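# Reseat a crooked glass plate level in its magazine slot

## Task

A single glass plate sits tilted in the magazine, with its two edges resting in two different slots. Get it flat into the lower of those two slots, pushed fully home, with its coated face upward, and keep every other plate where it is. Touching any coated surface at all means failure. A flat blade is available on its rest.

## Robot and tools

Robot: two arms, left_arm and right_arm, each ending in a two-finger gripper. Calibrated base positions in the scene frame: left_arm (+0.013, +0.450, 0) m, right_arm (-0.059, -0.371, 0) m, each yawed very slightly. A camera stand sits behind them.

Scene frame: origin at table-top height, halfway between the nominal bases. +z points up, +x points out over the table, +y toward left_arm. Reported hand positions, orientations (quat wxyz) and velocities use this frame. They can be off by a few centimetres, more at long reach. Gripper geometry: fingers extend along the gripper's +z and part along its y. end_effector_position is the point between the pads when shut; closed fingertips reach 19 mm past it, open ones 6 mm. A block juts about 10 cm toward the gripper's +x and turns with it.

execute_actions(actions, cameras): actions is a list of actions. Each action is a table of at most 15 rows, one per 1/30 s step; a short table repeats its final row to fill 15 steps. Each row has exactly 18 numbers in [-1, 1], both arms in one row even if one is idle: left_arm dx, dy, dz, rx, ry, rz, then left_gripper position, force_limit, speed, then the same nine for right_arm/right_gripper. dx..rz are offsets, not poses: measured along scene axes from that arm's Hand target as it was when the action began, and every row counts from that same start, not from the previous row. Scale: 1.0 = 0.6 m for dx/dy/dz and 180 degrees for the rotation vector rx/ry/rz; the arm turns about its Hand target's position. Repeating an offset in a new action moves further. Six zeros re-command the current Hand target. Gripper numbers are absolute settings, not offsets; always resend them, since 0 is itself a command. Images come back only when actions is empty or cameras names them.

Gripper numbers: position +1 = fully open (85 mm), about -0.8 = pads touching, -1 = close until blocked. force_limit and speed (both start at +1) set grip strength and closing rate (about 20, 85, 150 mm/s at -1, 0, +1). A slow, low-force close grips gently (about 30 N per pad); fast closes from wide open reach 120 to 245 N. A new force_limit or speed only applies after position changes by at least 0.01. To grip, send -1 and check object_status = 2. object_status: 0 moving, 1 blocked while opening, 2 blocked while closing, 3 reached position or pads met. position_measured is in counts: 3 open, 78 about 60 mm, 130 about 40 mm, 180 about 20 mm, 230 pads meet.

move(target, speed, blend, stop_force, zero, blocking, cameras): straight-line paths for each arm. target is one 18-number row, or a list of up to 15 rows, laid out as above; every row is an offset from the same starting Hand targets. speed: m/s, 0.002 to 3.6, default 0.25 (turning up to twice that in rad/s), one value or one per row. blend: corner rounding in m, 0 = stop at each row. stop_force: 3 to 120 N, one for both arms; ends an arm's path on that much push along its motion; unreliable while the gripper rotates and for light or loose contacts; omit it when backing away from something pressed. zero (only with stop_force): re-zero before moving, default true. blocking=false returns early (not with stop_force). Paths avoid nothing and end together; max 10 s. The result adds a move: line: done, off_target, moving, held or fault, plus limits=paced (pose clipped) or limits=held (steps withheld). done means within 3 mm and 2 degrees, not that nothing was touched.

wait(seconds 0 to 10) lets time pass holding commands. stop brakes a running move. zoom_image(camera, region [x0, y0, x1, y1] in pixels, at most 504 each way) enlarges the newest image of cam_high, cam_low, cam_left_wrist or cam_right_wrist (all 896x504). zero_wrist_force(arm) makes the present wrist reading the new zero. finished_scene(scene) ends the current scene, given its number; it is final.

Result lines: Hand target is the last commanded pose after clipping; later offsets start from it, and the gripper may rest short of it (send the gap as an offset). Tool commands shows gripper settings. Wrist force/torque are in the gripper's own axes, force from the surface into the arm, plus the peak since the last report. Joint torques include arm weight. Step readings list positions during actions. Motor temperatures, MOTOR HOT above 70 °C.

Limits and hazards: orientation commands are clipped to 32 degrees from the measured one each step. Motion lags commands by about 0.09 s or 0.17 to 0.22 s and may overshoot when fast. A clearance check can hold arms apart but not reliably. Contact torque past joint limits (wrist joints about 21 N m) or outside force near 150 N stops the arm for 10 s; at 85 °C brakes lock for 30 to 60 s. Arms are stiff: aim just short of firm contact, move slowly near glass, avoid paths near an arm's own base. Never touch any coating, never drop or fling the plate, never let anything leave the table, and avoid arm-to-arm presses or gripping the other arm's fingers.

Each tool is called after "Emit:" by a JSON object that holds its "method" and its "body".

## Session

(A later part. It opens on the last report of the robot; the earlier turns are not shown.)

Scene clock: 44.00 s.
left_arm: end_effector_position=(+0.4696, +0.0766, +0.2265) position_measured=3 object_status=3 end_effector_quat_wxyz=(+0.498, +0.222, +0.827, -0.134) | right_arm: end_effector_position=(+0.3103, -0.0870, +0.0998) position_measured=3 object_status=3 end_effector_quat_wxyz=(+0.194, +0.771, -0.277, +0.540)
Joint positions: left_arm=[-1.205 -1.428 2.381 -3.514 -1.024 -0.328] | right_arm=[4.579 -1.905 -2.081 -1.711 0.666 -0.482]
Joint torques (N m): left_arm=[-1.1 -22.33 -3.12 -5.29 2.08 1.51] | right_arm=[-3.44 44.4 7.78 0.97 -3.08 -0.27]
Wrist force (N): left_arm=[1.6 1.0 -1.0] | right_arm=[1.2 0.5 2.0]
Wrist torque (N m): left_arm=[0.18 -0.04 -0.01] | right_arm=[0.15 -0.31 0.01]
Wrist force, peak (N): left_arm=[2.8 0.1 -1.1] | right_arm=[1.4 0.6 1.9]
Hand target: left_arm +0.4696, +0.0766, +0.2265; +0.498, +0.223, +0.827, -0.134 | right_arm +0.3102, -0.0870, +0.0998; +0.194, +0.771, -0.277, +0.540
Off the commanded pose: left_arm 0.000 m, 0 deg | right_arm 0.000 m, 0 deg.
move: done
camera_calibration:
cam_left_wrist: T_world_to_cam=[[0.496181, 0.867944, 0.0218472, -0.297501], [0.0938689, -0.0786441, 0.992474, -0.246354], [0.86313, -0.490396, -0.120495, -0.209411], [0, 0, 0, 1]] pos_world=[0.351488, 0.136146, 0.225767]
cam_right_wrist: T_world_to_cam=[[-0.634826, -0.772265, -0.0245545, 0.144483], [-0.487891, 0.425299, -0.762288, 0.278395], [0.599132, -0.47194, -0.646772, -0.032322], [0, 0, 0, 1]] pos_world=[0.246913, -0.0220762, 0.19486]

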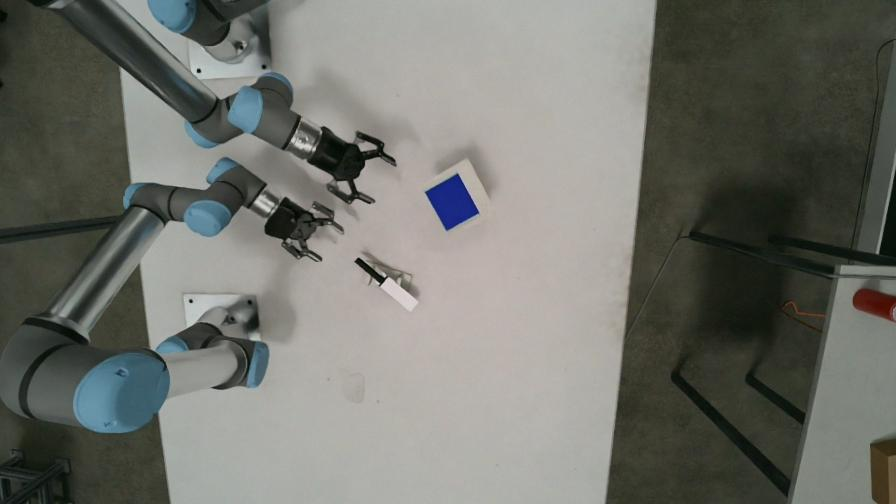

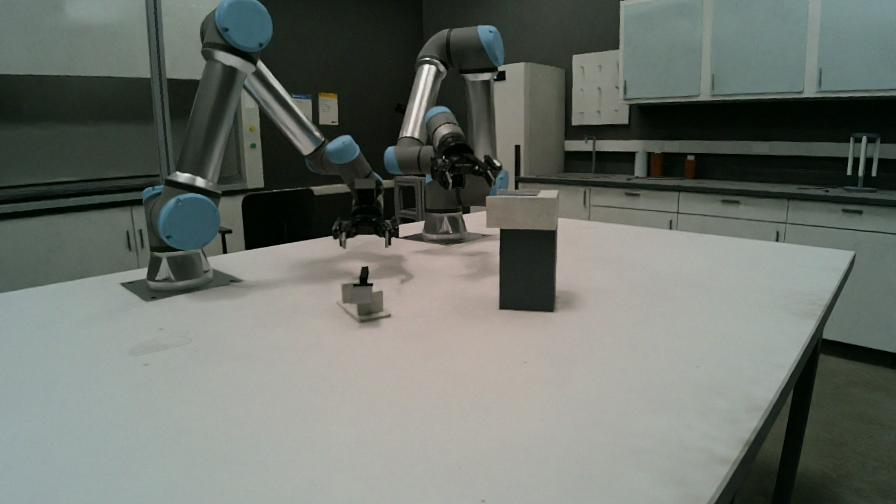

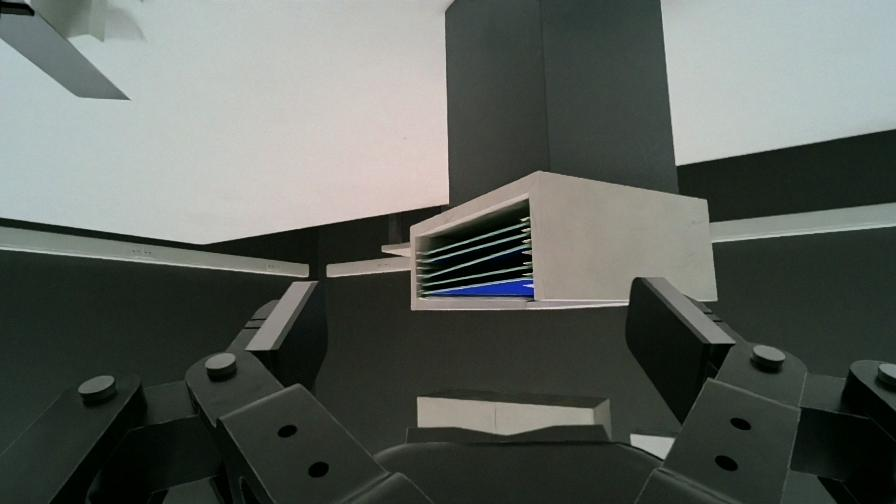

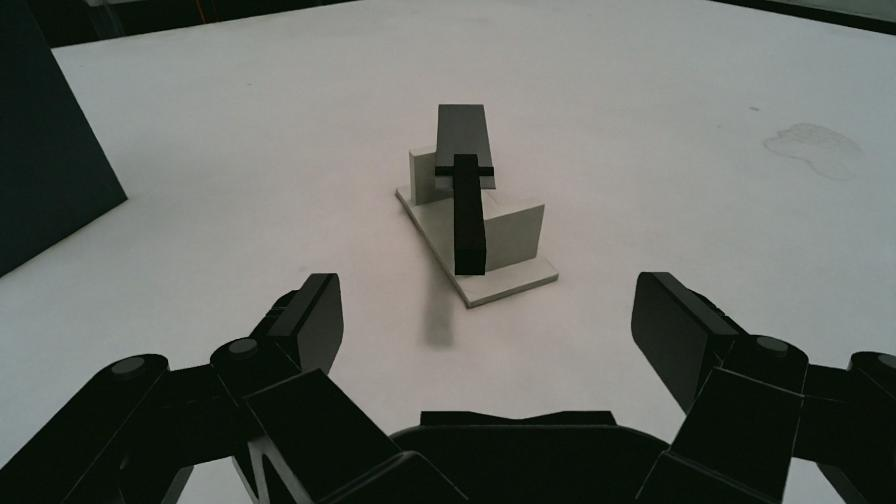

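Emit:
{"method": "move", "body": {"target": [0,0,0,0,0,0,1,1,1, 0.1237,-0.0925,-0.068,0,0,0,1,1,1], "speed": 0.12, "cameras": ["cam_right_wrist","cam_low"]}}

Emit:
{"method": "zoom_image", "body": {"camera": "cam_right_wrist", "region": [300, 60, 680, 440]}}

Emit:
{"method": "zoom_image", "body": {"camera": "cam_low", "region": [290, 210, 440, 340]}}

Scene clock: 47.07 s.
left_arm: end_effector_position=(+0.4696, +0.0766, +0.2265) position_measured=3 object_status=3 end_effector_quat_wxyz=(+0.498, +0.223, +0.827, -0.134) | right_arm: end_effector_position=(+0.3844, -0.1426, +0.0589) position_measured=3 object_status=3 end_effector_quat_wxyz=(+0.194, +0.771, -0.277, +0.540)
Joint positions: left_arm=[-1.205 -1.428 2.381 -3.515 -1.024 -0.328] | right_arm=[4.391 -1.975 -2.188 -1.36 0.519 -0.691]
Joint torques (N m): left_arm=[-2.3 -15.27 -3.92 -4.57 -1.07 -0.94] | right_arm=[4.69 46.46 24.06 2.71 0.09 -0.23]
Wrist force (N): left_arm=[1.6 0.7 -0.9] | right_arm=[1.2 0.3 1.8]
Wrist torque (N m): left_arm=[0.15 -0.05 -0.01] | right_arm=[0.13 -0.30 0.11]
Wrist force, peak (N): left_arm=[1.8 1.0 -1.2] | right_arm=[2.2 1.0 4.1]
Hand target: left_arm +0.4696, +0.0766, +0.2265; +0.498, +0.223, +0.827, -0.134 | right_arm +0.3845, -0.1425, +0.0590; +0.194, +0.771, -0.277, +0.540
Off the commanded pose: left_arm 0.000 m, 0 deg | right_arm 0.000 m, 0 deg.
move: done
camera_calibration:
cam_right_wrist: T_world_to_cam=[[-0.634839, -0.772261, -0.024338, 0.147629], [-0.487849, 0.425066, -0.762445, 0.306966], [0.599152, -0.472156, -0.646595, -0.129414], [0, 0, 0, 1]] pos_world=[0.321013, -0.0775764, 0.153959]
Images, in order (width x height): cam_low 896x504, cam_right_wrist 896x504.

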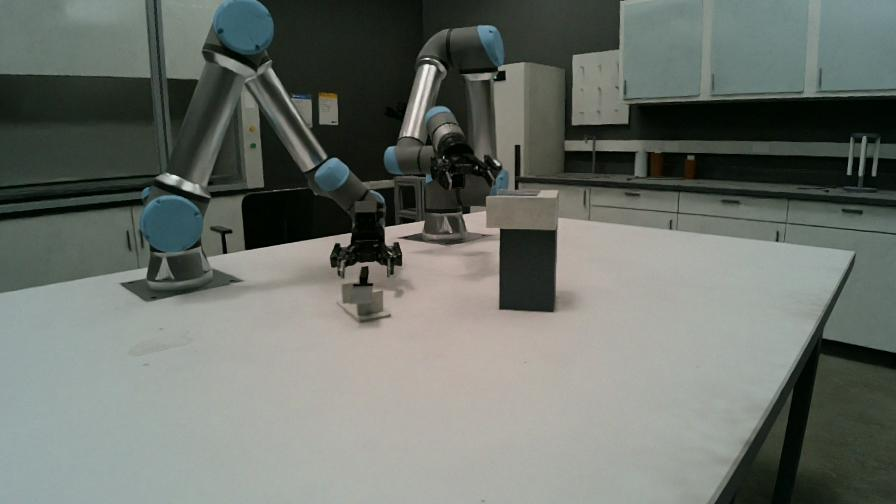

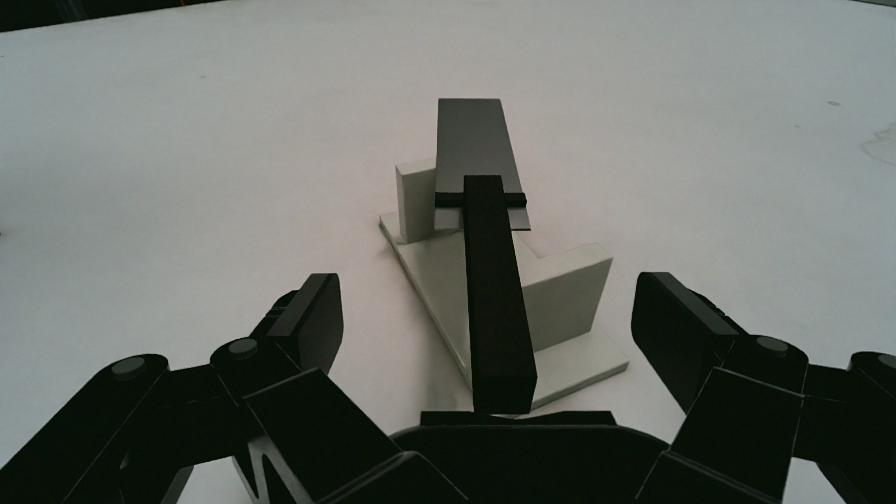

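Scaled by 1.326 from the camera's 896x504 image, which has a finer 1280x720 frame.

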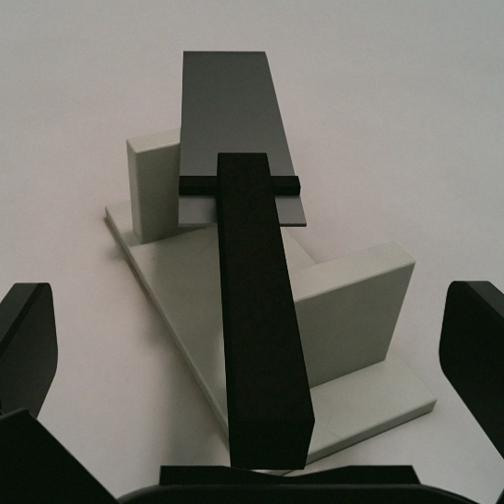

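Scaled by 3.360 from the camera's 896x504 image, which has a finer 1280x720 frame.

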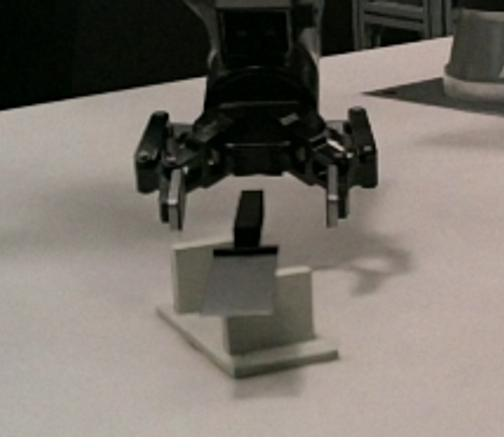

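Emit:
{"method": "move", "body": {"target": [[0,0,0,0,0,0,1,1,1, -0.0038,0.0032,0,0,0,0,-0.35,-0.2,0],[0,0,0,0,0,0,1,1,1, -0.0038,0.0032,0,0,0,0,-1,-0.2,-1]], "speed": 0.1, "cameras": ["cam_right_wrist"]}}

Emit:
{"method": "zoom_image", "body": {"camera": "cam_right_wrist", "region": [300, 60, 680, 440]}}

Scene clock: 49.67 s.
left_arm: end_effector_position=(+0.4696, +0.0766, +0.2265) position_measured=3 object_status=3 end_effector_quat_wxyz=(+0.498, +0.223, +0.827, -0.134) | right_arm: end_effector_position=(+0.3822, -0.1406, +0.0590) position_measured=196 object_status=2 end_effector_quat_wxyz=(+0.194, +0.771, -0.277, +0.540)
Joint positions: left_arm=[-1.205 -1.428 2.381 -3.515 -1.024 -0.328] | right_arm=[4.397 -1.974 -2.185 -1.37 0.523 -0.683]
Joint torques (N m): left_arm=[-4.36 -20.92 -4.99 -0.75 0.78 -1.34] | right_arm=[-13.31 15.24 10.94 2.84 -3.37 -1.67]
Wrist force (N): left_arm=[1.4 1.0 -1.1] | right_arm=[1.3 0.5 1.3]
Wrist torque (N m): left_arm=[0.19 -0.02 -0.01] | right_arm=[0.14 -0.30 0.02]
Wrist force, peak (N): left_arm=[2.0 0.9 -1.0] | right_arm=[1.1 0.5 2.1]
Hand target: left_arm +0.4696, +0.0766, +0.2265; +0.498, +0.223, +0.827, -0.134 | right_arm +0.3822, -0.1406, +0.0590; +0.194, +0.771, -0.277, +0.540
Off the commanded pose: left_arm 0.000 m, 0 deg | right_arm 0.000 m, 0 deg.
move: done
camera_calibration:
cam_right_wrist: T_world_to_cam=[[-0.634727, -0.77234, -0.0247447, 0.1478], [-0.487871, 0.425366, -0.762264, 0.305121], [0.599252, -0.471757, -0.646793, -0.127058], [0, 0, 0, 1]] pos_world=[0.318813, -0.0755764, 0.15406]
Images, in order (width x height): cam_right_wrist 896x504.

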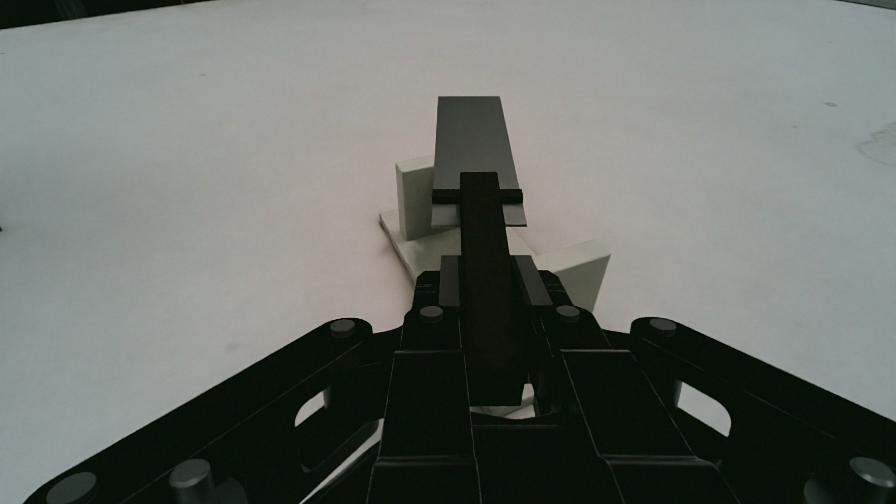

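Scaled by 1.326 from the camera's 896x504 image, which has a finer 1280x720 frame.

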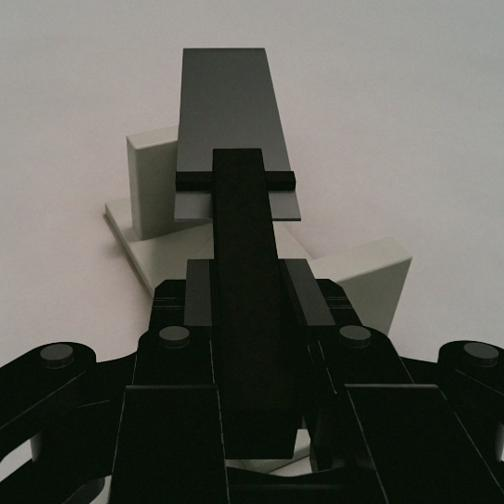

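Emit:
{"method": "execute_actions", "body": {"actions": [], "cameras": ["cam_left_wrist"]}}

Emit:
{"method": "zoom_image", "body": {"camera": "cam_left_wrist", "region": [395, 160, 555, 320]}}

Scene clock: 50.90 s.
left_arm: end_effector_position=(+0.4696, +0.0766, +0.2265) position_measured=3 object_status=3 end_effector_quat_wxyz=(+0.498, +0.223, +0.827, -0.134) | right_arm: end_effector_position=(+0.3822, -0.1406, +0.0590) position_measured=196 object_status=2 end_effector_quat_wxyz=(+0.194, +0.771, -0.277, +0.540)
Joint positions: left_arm=[-1.205 -1.428 2.381 -3.515 -1.024 -0.328] | right_arm=[4.397 -1.974 -2.185 -1.37 0.523 -0.683]
Joint velocities: within noise
Joint torques (N m): left_arm=[-6.02 -24.52 -5.5 -0.75 1.73 -1.35] | right_arm=[-13.97 14.74 2.18 1.77 -3.39 -1.78]
Motor temperatures (°C): left_arm=[30 35 34 39 43 42] | right_arm=[33 36 37 36 43 36]
Wrist force (N): left_arm=[1.8 0.9 -1.2] | right_arm=[1.4 0.5 1.3]
Wrist torque (N m): left_arm=[0.18 -0.07 -0.01] | right_arm=[0.14 -0.31 0.02]
Wrist force, peak (N): left_arm=[1.8 0.9 -1.2] | right_arm=[1.4 0.4 1.4]
Hand target: left_arm +0.4696, +0.0766, +0.2265; +0.498, +0.223, +0.827, -0.134 | right_arm +0.3822, -0.1406, +0.0590; +0.194, +0.771, -0.277, +0.540
Tool commands: left_gripper/position=+1.0 left_gripper/force_limit=+1.0 left_gripper/speed=+1.0 right_gripper/position=-1.0 right_gripper/force_limit=-0.2 right_gripper/speed=-1.0
Off the commanded pose: left_arm 0.000 m, 0 deg | right_arm 0.000 m, 0 deg.
camera_calibration:
cam_left_wrist: T_world_to_cam=[[0.496295, 0.86788, 0.0217921, -0.29752], [0.0938899, -0.0786112, 0.992474, -0.246366], [0.863062, -0.490514, -0.1205, -0.20937], [0, 0, 0, 1]] pos_world=[0.351489, 0.136146, 0.225766]
Images, in order (width x height): cam_left_wrist 896x504.

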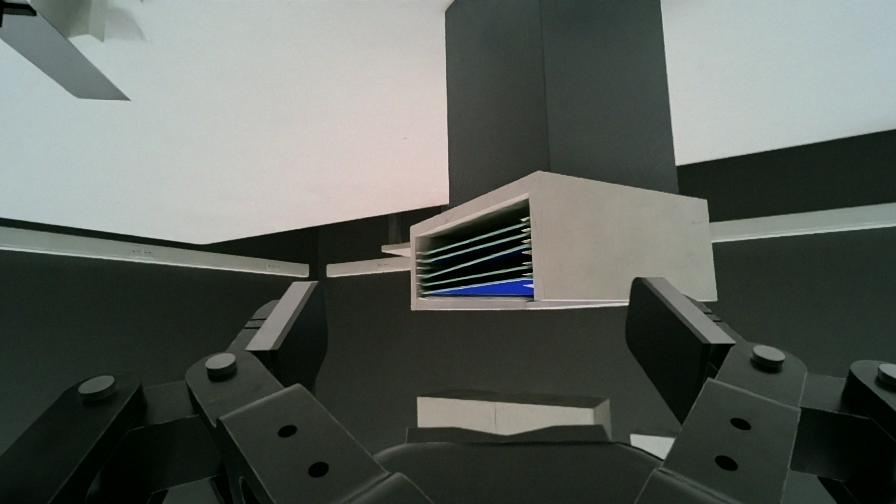

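Scaled by 3.150 from the camera's 896x504 image, which has a finer 1280x720 frame.

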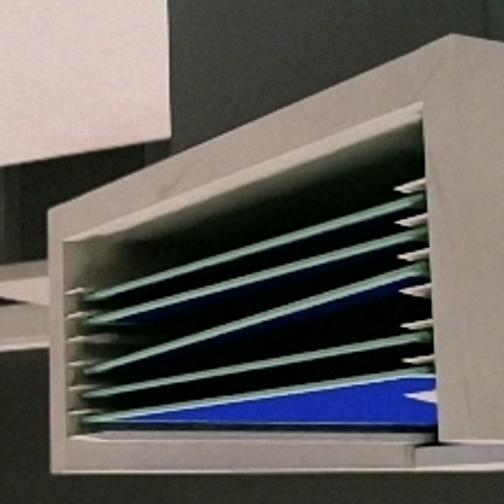

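Emit:
{"method": "move", "body": {"target": [[0,0,0,0,0,0,1,1,1, 0,0,0.15,0,0,0,-1,-0.2,-1],[0,0,0,0,0,0,1,1,1, 0.0293,0.0702,0.2283,0,0,0.3961,-1,-0.2,-1]], "speed": [0.15,0.25], "blend": [0.02,0], "cameras": ["all"]}}

Emit:
{"method": "zoom_image", "body": {"camera": "cam_right_wrist", "region": [350, 40, 650, 240]}}

Emit:
{"method": "zoom_image", "body": {"camera": "cam_left_wrist", "region": [300, 160, 560, 320]}}

Scene clock: 55.90 s.
left_arm: end_effector_position=(+0.4696, +0.0766, +0.2265) position_measured=3 object_status=3 end_effector_quat_wxyz=(+0.498, +0.223, +0.827, -0.134) | right_arm: end_effector_position=(+0.3998, -0.0985, +0.1961) position_measured=196 object_status=2 end_effector_quat_wxyz=(-0.157, +0.788, +0.224, +0.552) end_effector_velocity=(-0.001, +0.001, -0.001) end_effector_angular_velocity=(-0.002, +0.002, +0.005)
Joint positions: left_arm=[-1.205 -1.428 2.381 -3.515 -1.024 -0.328] | right_arm=[4.114 -1.858 -2.591 0.926 1.158 -2.982]
Joint velocities: left_arm=[within noise] | right_arm=[0 -0.001 -0.001 0 0.005 -0.001]
Joint torques (N m): left_arm=[-6.69 -34.23 -7.86 -0.83 3.22 -1.3] | right_arm=[-0.45 8.17 -0.29 1.46 2.21 -1.82]
Wrist force (N): left_arm=[1.6 0.8 -1.0] | right_arm=[0.2 0.5 1.7]
Wrist torque (N m): left_arm=[0.16 -0.04 -0.01] | right_arm=[0.14 -0.33 0.10]
Wrist force, peak (N): left_arm=[1.9 0.9 -1.1] | right_arm=[-3.1 0.9 3.1]
Hand target: left_arm +0.4696, +0.0766, +0.2265; +0.498, +0.223, +0.827, -0.134 | right_arm +0.3998, -0.0985, +0.1960; -0.157, +0.788, +0.224, +0.552
Off the commanded pose: left_arm 0.000 m, 0 deg | right_arm 0.000 m, 0 deg.
move: done
camera_calibration:
cam_left_wrist: T_world_to_cam=[[0.496293, 0.867882, 0.0217925, -0.29752], [0.0938043, -0.0785627, 0.992486, -0.246345], [0.863072, -0.49052, -0.120401, -0.209395], [0, 0, 0, 1]] pos_world=[0.351488, 0.136146, 0.225766]
cam_right_wrist: T_world_to_cam=[[0.527814, -0.848995, -0.0248996, -0.277409], [-0.559293, -0.325347, -0.762457, 0.355006], [0.639221, 0.416362, -0.64656, 0.0423616], [0, 0, 0, 1]] pos_world=[0.317895, -0.137656, 0.291159]

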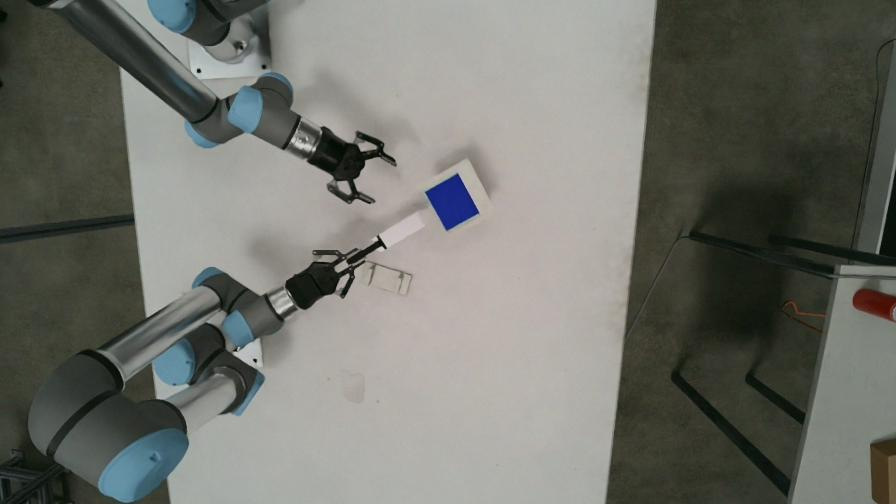

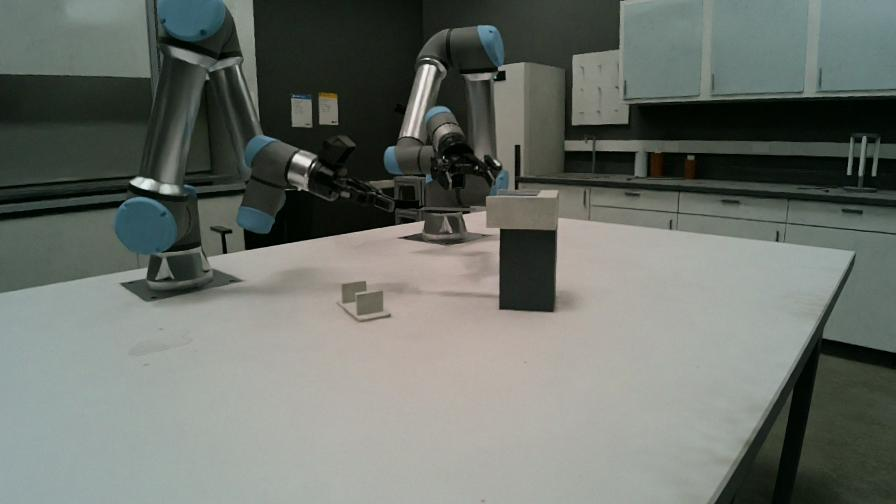

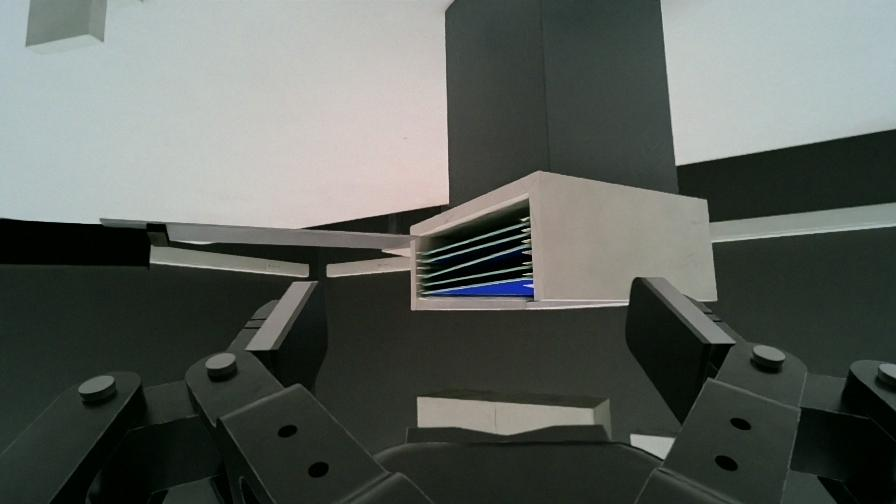

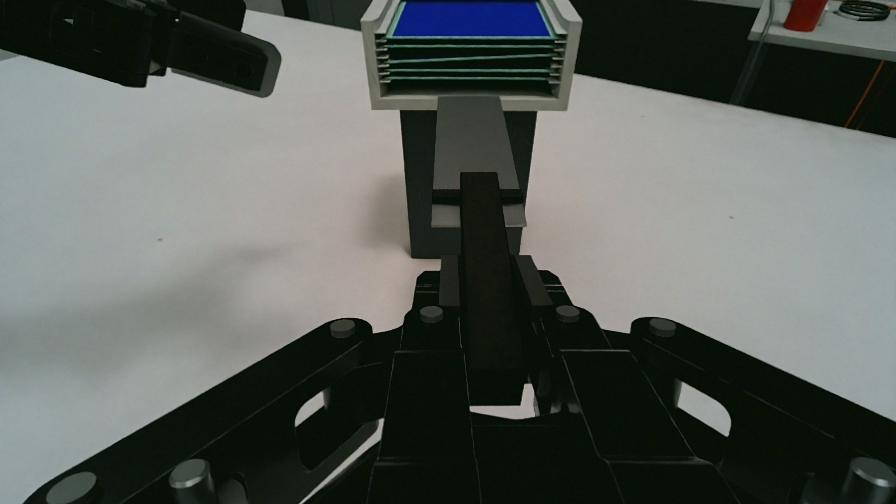

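Scaled by 1.680 from the camera's 896x504 image, which has a finer 1280x720 frame.

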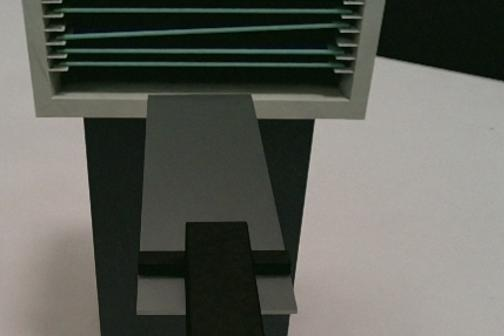

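Scaled by 1.938 from the camera's 896x504 image, which has a finer 1280x720 frame.

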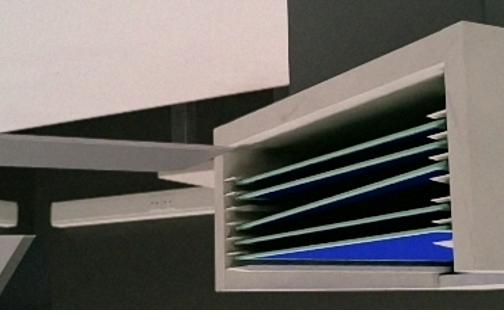

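Emit:
{"method": "zoom_image", "body": {"camera": "cam_left_wrist", "region": [360, 210, 460, 270]}}

Emit:
{"method": "zoom_image", "body": {"camera": "cam_left_wrist", "region": [90, 200, 250, 290]}}

Emit:
{"method": "zoom_image", "body": {"camera": "cam_right_wrist", "region": [355, 0, 590, 125]}}

Scaled by 5.040 from the camera's 896x504 image, which has a finer 1280x720 frame.

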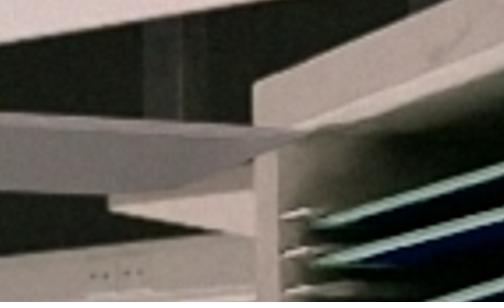

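Scaled by 3.150 from the camera's 896x504 image, which has a finer 1280x720 frame.

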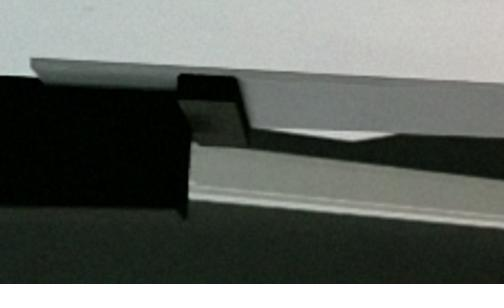

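Scaled by 2.145 from the camera's 896x504 image, which has a finer 1280x720 frame.

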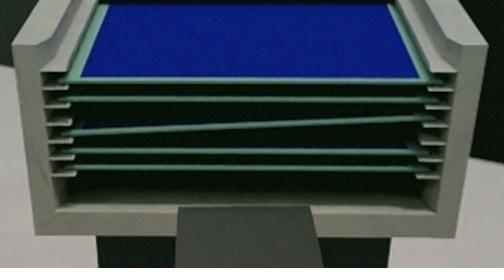

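Emit:
{"method": "zoom_image", "body": {"camera": "cam_left_wrist", "region": [385, 222, 441, 256]}}

Scaled by 9.000 from the camera's 896x504 image, which has a finer 1280x720 frame.

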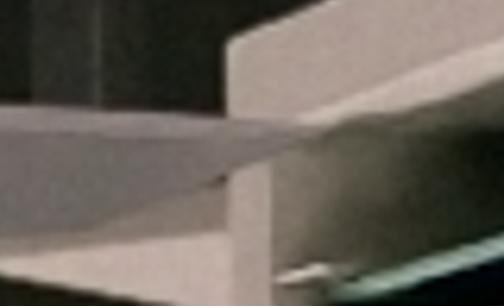

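Emit:
{"method": "zoom_image", "body": {"camera": "cam_left_wrist", "region": [90, 205, 190, 265]}}

Emit:
{"method": "zoom_image", "body": {"camera": "cam_left_wrist", "region": [520, 160, 720, 310]}}

Scaled by 5.040 from the camera's 896x504 image, which has a finer 1280x720 frame.

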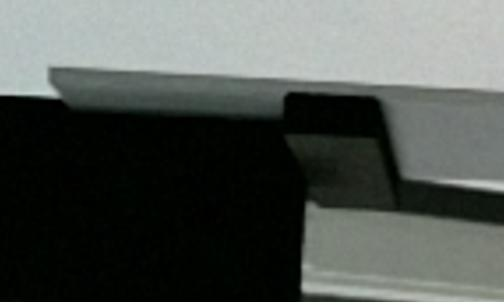

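Scaled by 2.520 from the camera's 896x504 image, which has a finer 1280x720 frame.

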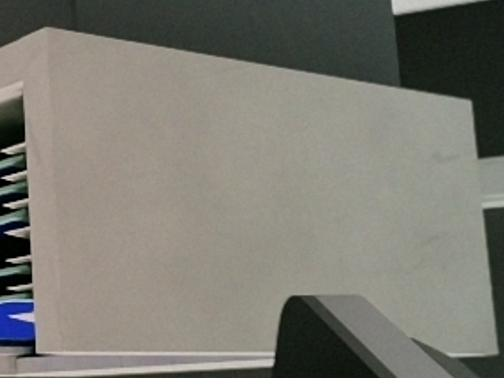

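Emit:
{"method": "move", "body": {"target": [0,0,0,0,0,0,1,1,1, 0.0115,0.0068,0.0057,-0.00622,-0.01018,-0.005,-1,-0.2,-1], "speed": 0.1, "cameras": ["cam_left_wrist","cam_right_wrist"]}}

Emit:
{"method": "zoom_image", "body": {"camera": "cam_left_wrist", "region": [380, 180, 550, 310]}}

Emit:
{"method": "zoom_image", "body": {"camera": "cam_right_wrist", "region": [355, 0, 590, 125]}}

Scene clock: 60.93 s.
left_arm: end_effector_position=(+0.4696, +0.0766, +0.2265) position_measured=3 object_status=3 end_effector_quat_wxyz=(+0.498, +0.223, +0.827, -0.134) | right_arm: end_effector_position=(+0.4067, -0.0942, +0.1994) position_measured=196 object_status=2 end_effector_quat_wxyz=(-0.141, +0.782, +0.226, +0.563) end_effector_velocity=(-0.001, +0.000, -0.001) end_effector_angular_velocity=(+0.002, +0.005, +0.004)
Joint positions: left_arm=[-1.205 -1.428 2.381 -3.515 -1.024 -0.328] | right_arm=[4.126 -1.874 -2.57 0.932 1.119 -3.01]
Joint velocities: left_arm=[within noise] | right_arm=[0 0 -0.003 0 0.006 0.004]
Joint torques (N m): left_arm=[-6.61 -33.76 -9.55 -0.77 3.2 -1.33] | right_arm=[-4.73 32.62 -2.18 4.13 1.5 1.7]
Wrist force (N): left_arm=[1.7 0.9 -1.1] | right_arm=[0.3 0.4 1.7]
Wrist torque (N m): left_arm=[0.17 -0.06 -0.01] | right_arm=[0.14 -0.34 0.11]
Wrist force, peak (N): left_arm=[1.8 0.8 -1.3] | right_arm=[0.4 1.2 2.0]
Hand target: left_arm +0.4696, +0.0766, +0.2265; +0.498, +0.223, +0.827, -0.134 | right_arm +0.4067, -0.0944, +0.1994; -0.141, +0.782, +0.226, +0.563
Off the commanded pose: left_arm 0.000 m, 0 deg | right_arm 0.000 m, 0 deg.
move: done
camera_calibration:
cam_left_wrist: T_world_to_cam=[[0.496293, 0.867882, 0.0217925, -0.29752], [0.0938043, -0.0785627, 0.992486, -0.246345], [0.863072, -0.49052, -0.120401, -0.209395], [0, 0, 0, 1]] pos_world=[0.351488, 0.136146, 0.225766]
cam_right_wrist: T_world_to_cam=[[0.514931, -0.857186, 0.00884591, -0.279702], [-0.539683, -0.332183, -0.773561, 0.356332], [0.666024, 0.393557, -0.63366, 0.0227365], [0, 0, 0, 1]] pos_world=[0.321191, -0.130338, 0.292526]
Images, in order (width x height): cam_left_wrist 896x504, cam_right_wrist 896x504.

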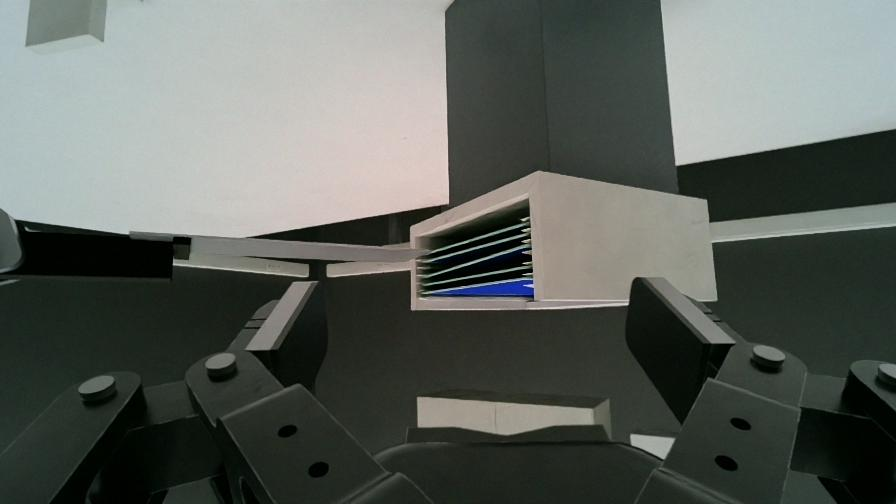

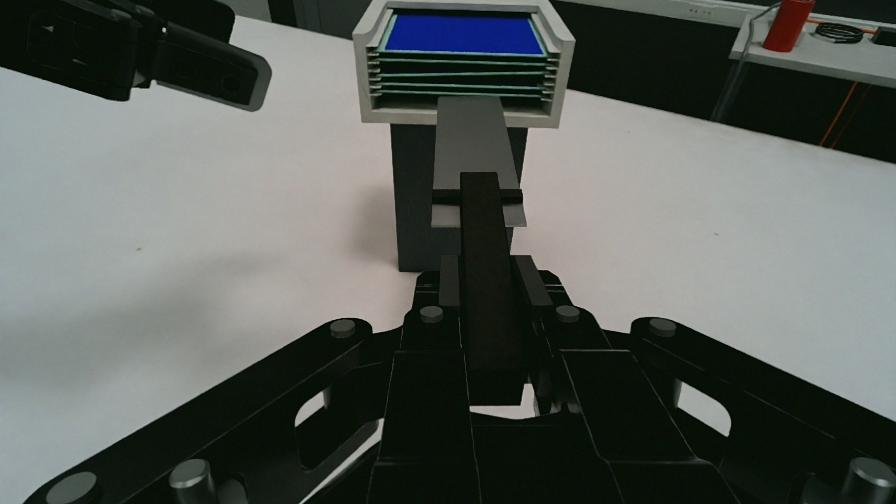

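Scaled by 2.965 from the camera's 896x504 image, which has a finer 1280x720 frame.

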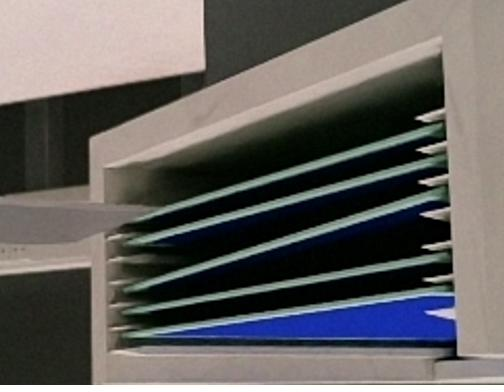

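Scaled by 2.145 from the camera's 896x504 image, which has a finer 1280x720 frame.

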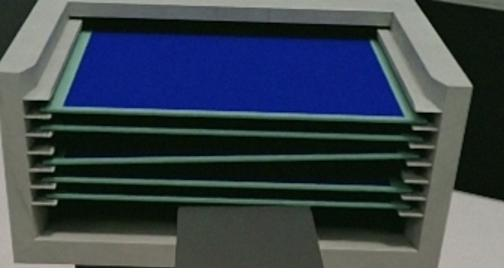

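Emit:
{"method": "zoom_image", "body": {"camera": "cam_left_wrist", "region": [390, 235, 446, 270]}}

Emit:
{"method": "zoom_image", "body": {"camera": "cam_right_wrist", "region": [355, 40, 455, 125]}}

Emit:
{"method": "zoom_image", "body": {"camera": "cam_right_wrist", "region": [480, 40, 580, 125]}}

Scaled by 9.000 from the camera's 896x504 image, which has a finer 1280x720 frame.

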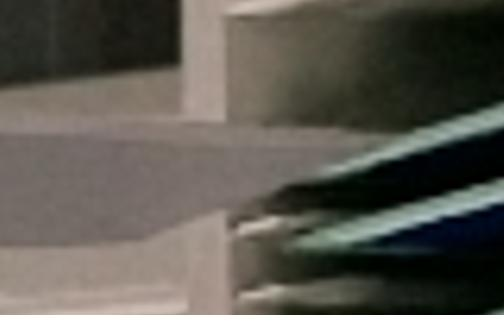

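Scaled by 5.040 from the camera's 896x504 image, which has a finer 1280x720 frame.

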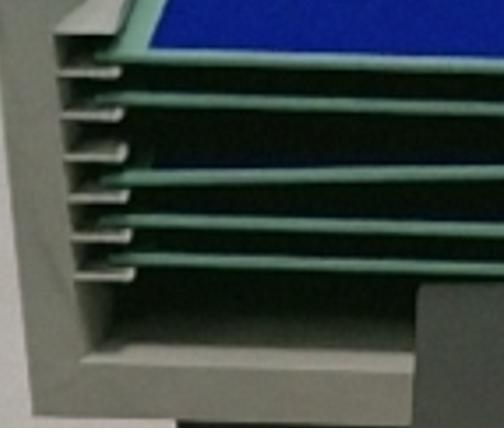

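Scaled by 5.040 from the camera's 896x504 image, which has a finer 1280x720 frame.

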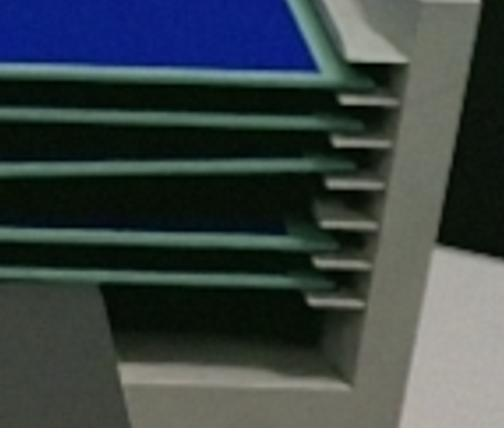

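Emit:
{"method": "move", "body": {"target": [0,0,0,0,0,0,1,1,1, 0.0115,0.0068,0,-0.00286,-0.0017,0,-1,-0.2,-1], "speed": 0.05, "cameras": ["cam_left_wrist","cam_right_wrist"]}}

Emit:
{"method": "zoom_image", "body": {"camera": "cam_left_wrist", "region": [400, 220, 540, 310]}}

Emit:
{"method": "zoom_image", "body": {"camera": "cam_right_wrist", "region": [355, 40, 455, 125]}}

Emit:
{"method": "zoom_image", "body": {"camera": "cam_right_wrist", "region": [480, 40, 580, 125]}}

Scene clock: 62.93 s.
left_arm: end_effector_position=(+0.4696, +0.0766, +0.2265) position_measured=3 object_status=3 end_effector_quat_wxyz=(+0.498, +0.223, +0.827, -0.134) | right_arm: end_effector_position=(+0.4137, -0.0903, +0.1994) position_measured=196 object_status=2 end_effector_quat_wxyz=(-0.137, +0.781, +0.229, +0.564)
Joint positions: left_arm=[-1.205 -1.428 2.381 -3.515 -1.024 -0.328] | right_arm=[4.115 -1.884 -2.547 0.921 1.125 -3.023]
Joint torques (N m): left_arm=[-6.84 -33.66 -10.05 -0.78 3.18 -1.3] | right_arm=[1.34 26.23 -0.84 4.36 0.36 1.39]
Wrist force (N): left_arm=[1.6 0.9 -1.2] | right_arm=[0.4 0.4 1.8]
Wrist torque (N m): left_arm=[0.16 -0.04 -0.01] | right_arm=[0.14 -0.37 0.12]
Wrist force, peak (N): left_arm=[1.8 0.9 -1.2] | right_arm=[0.9 0.6 2.1]
Hand target: left_arm +0.4696, +0.0766, +0.2265; +0.498, +0.223, +0.827, -0.134 | right_arm +0.4136, -0.0903, +0.1994; -0.137, +0.781, +0.229, +0.564
Off the commanded pose: left_arm 0.000 m, 0 deg | right_arm 0.000 m, 0 deg.
move: done
camera_calibration:
cam_left_wrist: T_world_to_cam=[[0.496293, 0.867882, 0.0217925, -0.29752], [0.0938043, -0.0785627, 0.992486, -0.246345], [0.863072, -0.49052, -0.120401, -0.209395], [0, 0, 0, 1]] pos_world=[0.351488, 0.136146, 0.225766]
cam_right_wrist: T_world_to_cam=[[0.514793, -0.857095, 0.0193936, -0.281883], [-0.535743, -0.339277, -0.773221, 0.359037], [0.669304, 0.387659, -0.63384, 0.0145947], [0, 0, 0, 1]] pos_world=[0.327695, -0.125445, 0.292333]
Images, in order (width x height): cam_left_wrist 896x504, cam_right_wrist 896x504.

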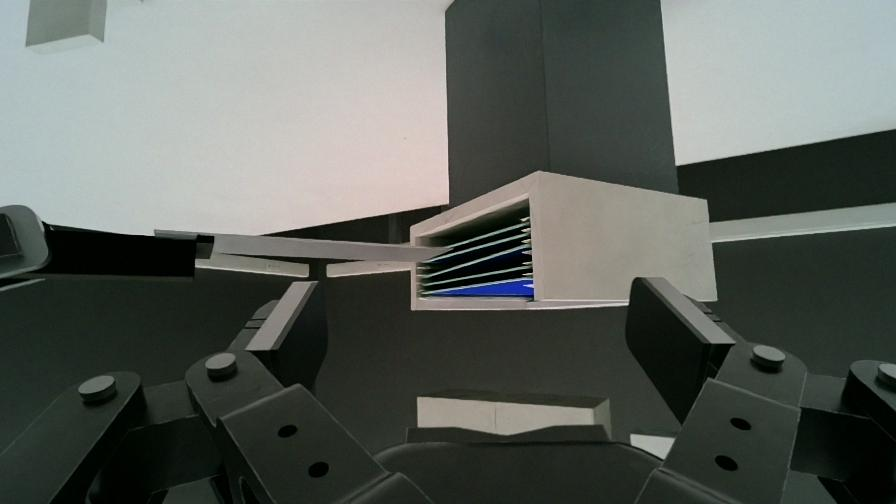

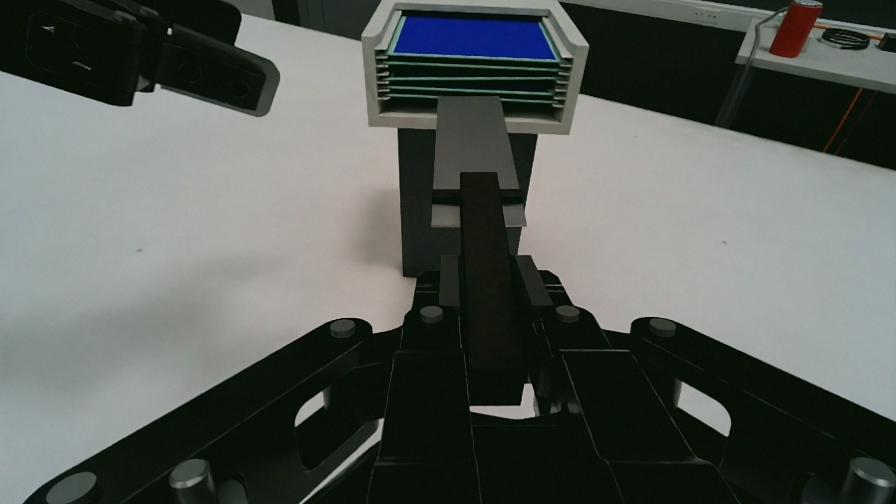

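Scaled by 3.600 from the camera's 896x504 image, which has a finer 1280x720 frame.

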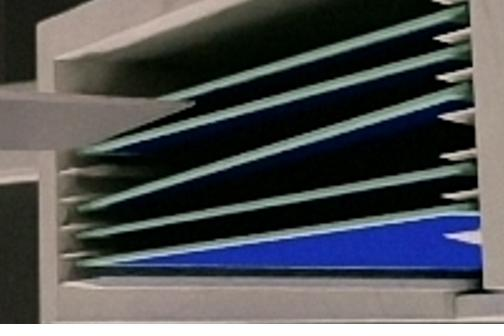

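Scaled by 5.040 from the camera's 896x504 image, which has a finer 1280x720 frame.

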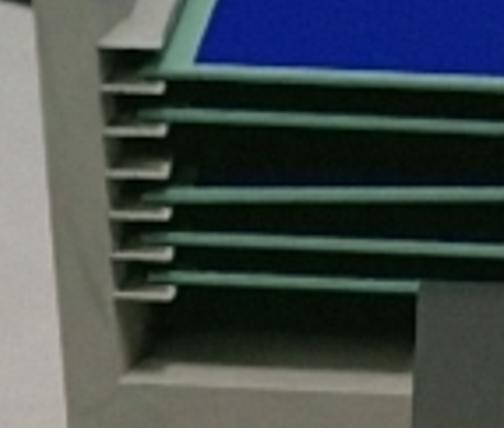

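Scaled by 5.040 from the camera's 896x504 image, which has a finer 1280x720 frame.

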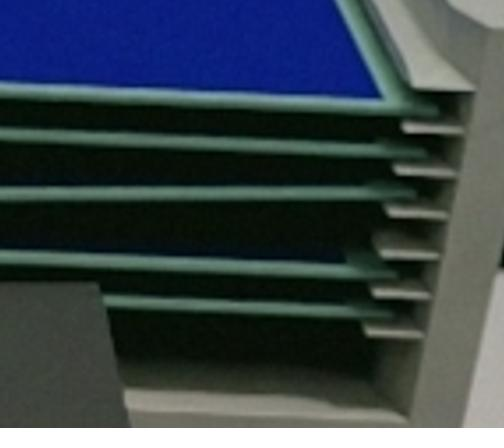

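Emit:
{"method": "zoom_image", "body": {"camera": "cam_left_wrist", "region": [405, 230, 475, 275]}}

Scaled by 7.200 from the camera's 896x504 image, which has a finer 1280x720 frame.

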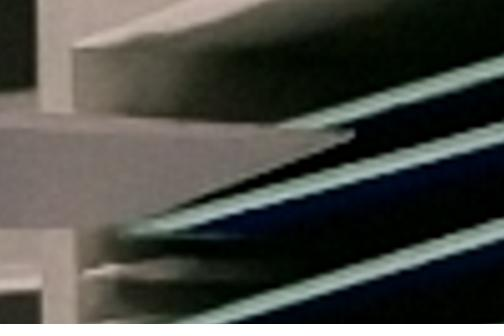

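Emit:
{"method": "move", "body": {"target": [0,0,0,0,0,0,1,1,1, 0.0086,0.0051,0.0042,0,0,0,-1,-0.2,-1], "speed": 0.05, "cameras": ["cam_left_wrist","cam_right_wrist"]}}

Emit:
{"method": "zoom_image", "body": {"camera": "cam_left_wrist", "region": [400, 220, 500, 290]}}

Emit:
{"method": "zoom_image", "body": {"camera": "cam_right_wrist", "region": [360, 40, 580, 140]}}

Scene clock: 66.30 s.
left_arm: end_effector_position=(+0.4696, +0.0766, +0.2265) position_measured=3 object_status=3 end_effector_quat_wxyz=(+0.498, +0.223, +0.827, -0.134) | right_arm: end_effector_position=(+0.4188, -0.0872, +0.2020) position_measured=196 object_status=2 end_effector_quat_wxyz=(-0.137, +0.781, +0.229, +0.564)
Joint positions: left_arm=[-1.205 -1.428 2.381 -3.515 -1.024 -0.328] | right_arm=[4.105 -1.882 -2.528 0.902 1.134 -3.027]
Joint torques (N m): left_arm=[-6.78 -34.14 -11.72 -0.8 3.24 -1.35] | right_arm=[-1.4 36.48 0.23 4.96 0.06 -1.23]
Wrist force (N): left_arm=[1.6 0.7 -1.1] | right_arm=[0.4 0.2 2.0]
Wrist torque (N m): left_arm=[0.14 -0.05 -0.01] | right_arm=[0.12 -0.37 0.13]
Wrist force, peak (N): left_arm=[1.8 0.9 -1.2] | right_arm=[0.5 0.4 2.2]
Hand target: left_arm +0.4696, +0.0766, +0.2265; +0.498, +0.223, +0.827, -0.134 | right_arm +0.4187, -0.0873, +0.2019; -0.137, +0.781, +0.229, +0.564
Off the commanded pose: left_arm 0.000 m, 0 deg | right_arm 0.000 m, 0 deg.
move: done
camera_calibration:
cam_left_wrist: T_world_to_cam=[[0.496293, 0.867882, 0.0217925, -0.29752], [0.0938043, -0.0785627, 0.992486, -0.246345], [0.863072, -0.49052, -0.120401, -0.209395], [0, 0, 0, 1]] pos_world=[0.351488, 0.136146, 0.225766]
cam_right_wrist: T_world_to_cam=[[0.514813, -0.857088, 0.0191519, -0.281974], [-0.535735, -0.339071, -0.773317, 0.364902], [0.669295, 0.387853, -0.63373, 0.0115931], [0, 0, 0, 1]] pos_world=[0.332895, -0.122445, 0.294932]
Images, in order (width x height): cam_left_wrist 896x504, cam_right_wrist 896x504.

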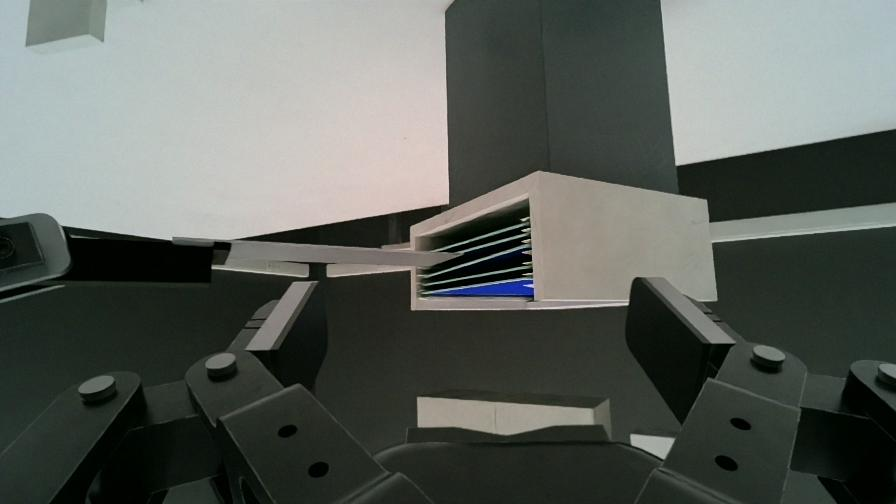

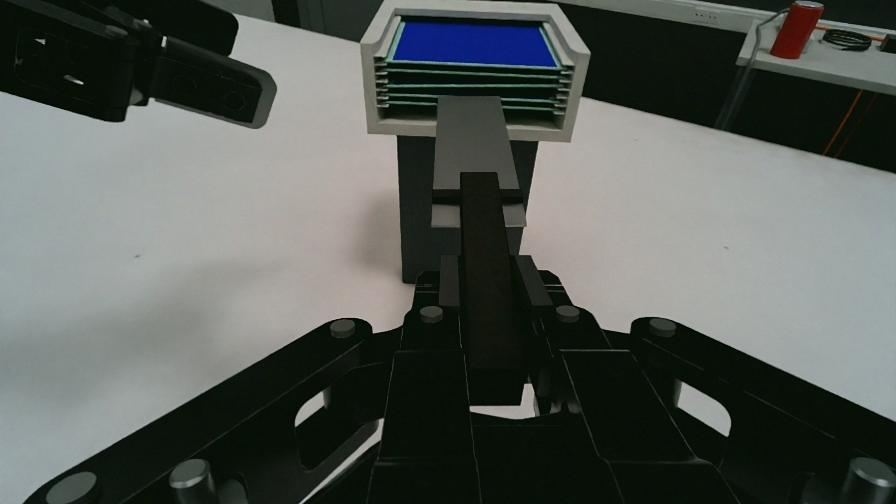

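Scaled by 5.040 from the camera's 896x504 image, which has a finer 1280x720 frame.

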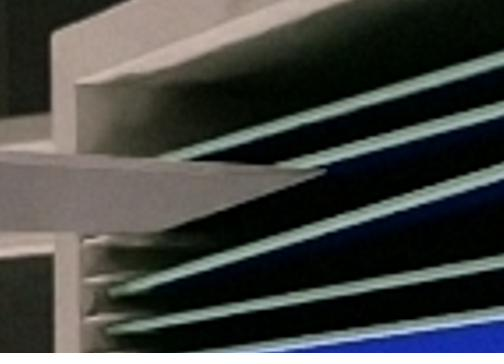

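Scaled by 2.291 from the camera's 896x504 image, which has a finer 1280x720 frame.

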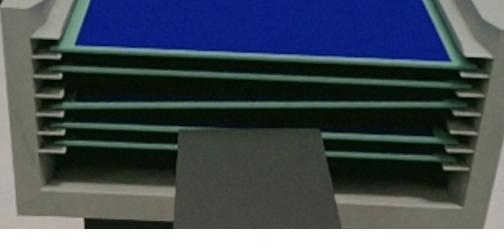

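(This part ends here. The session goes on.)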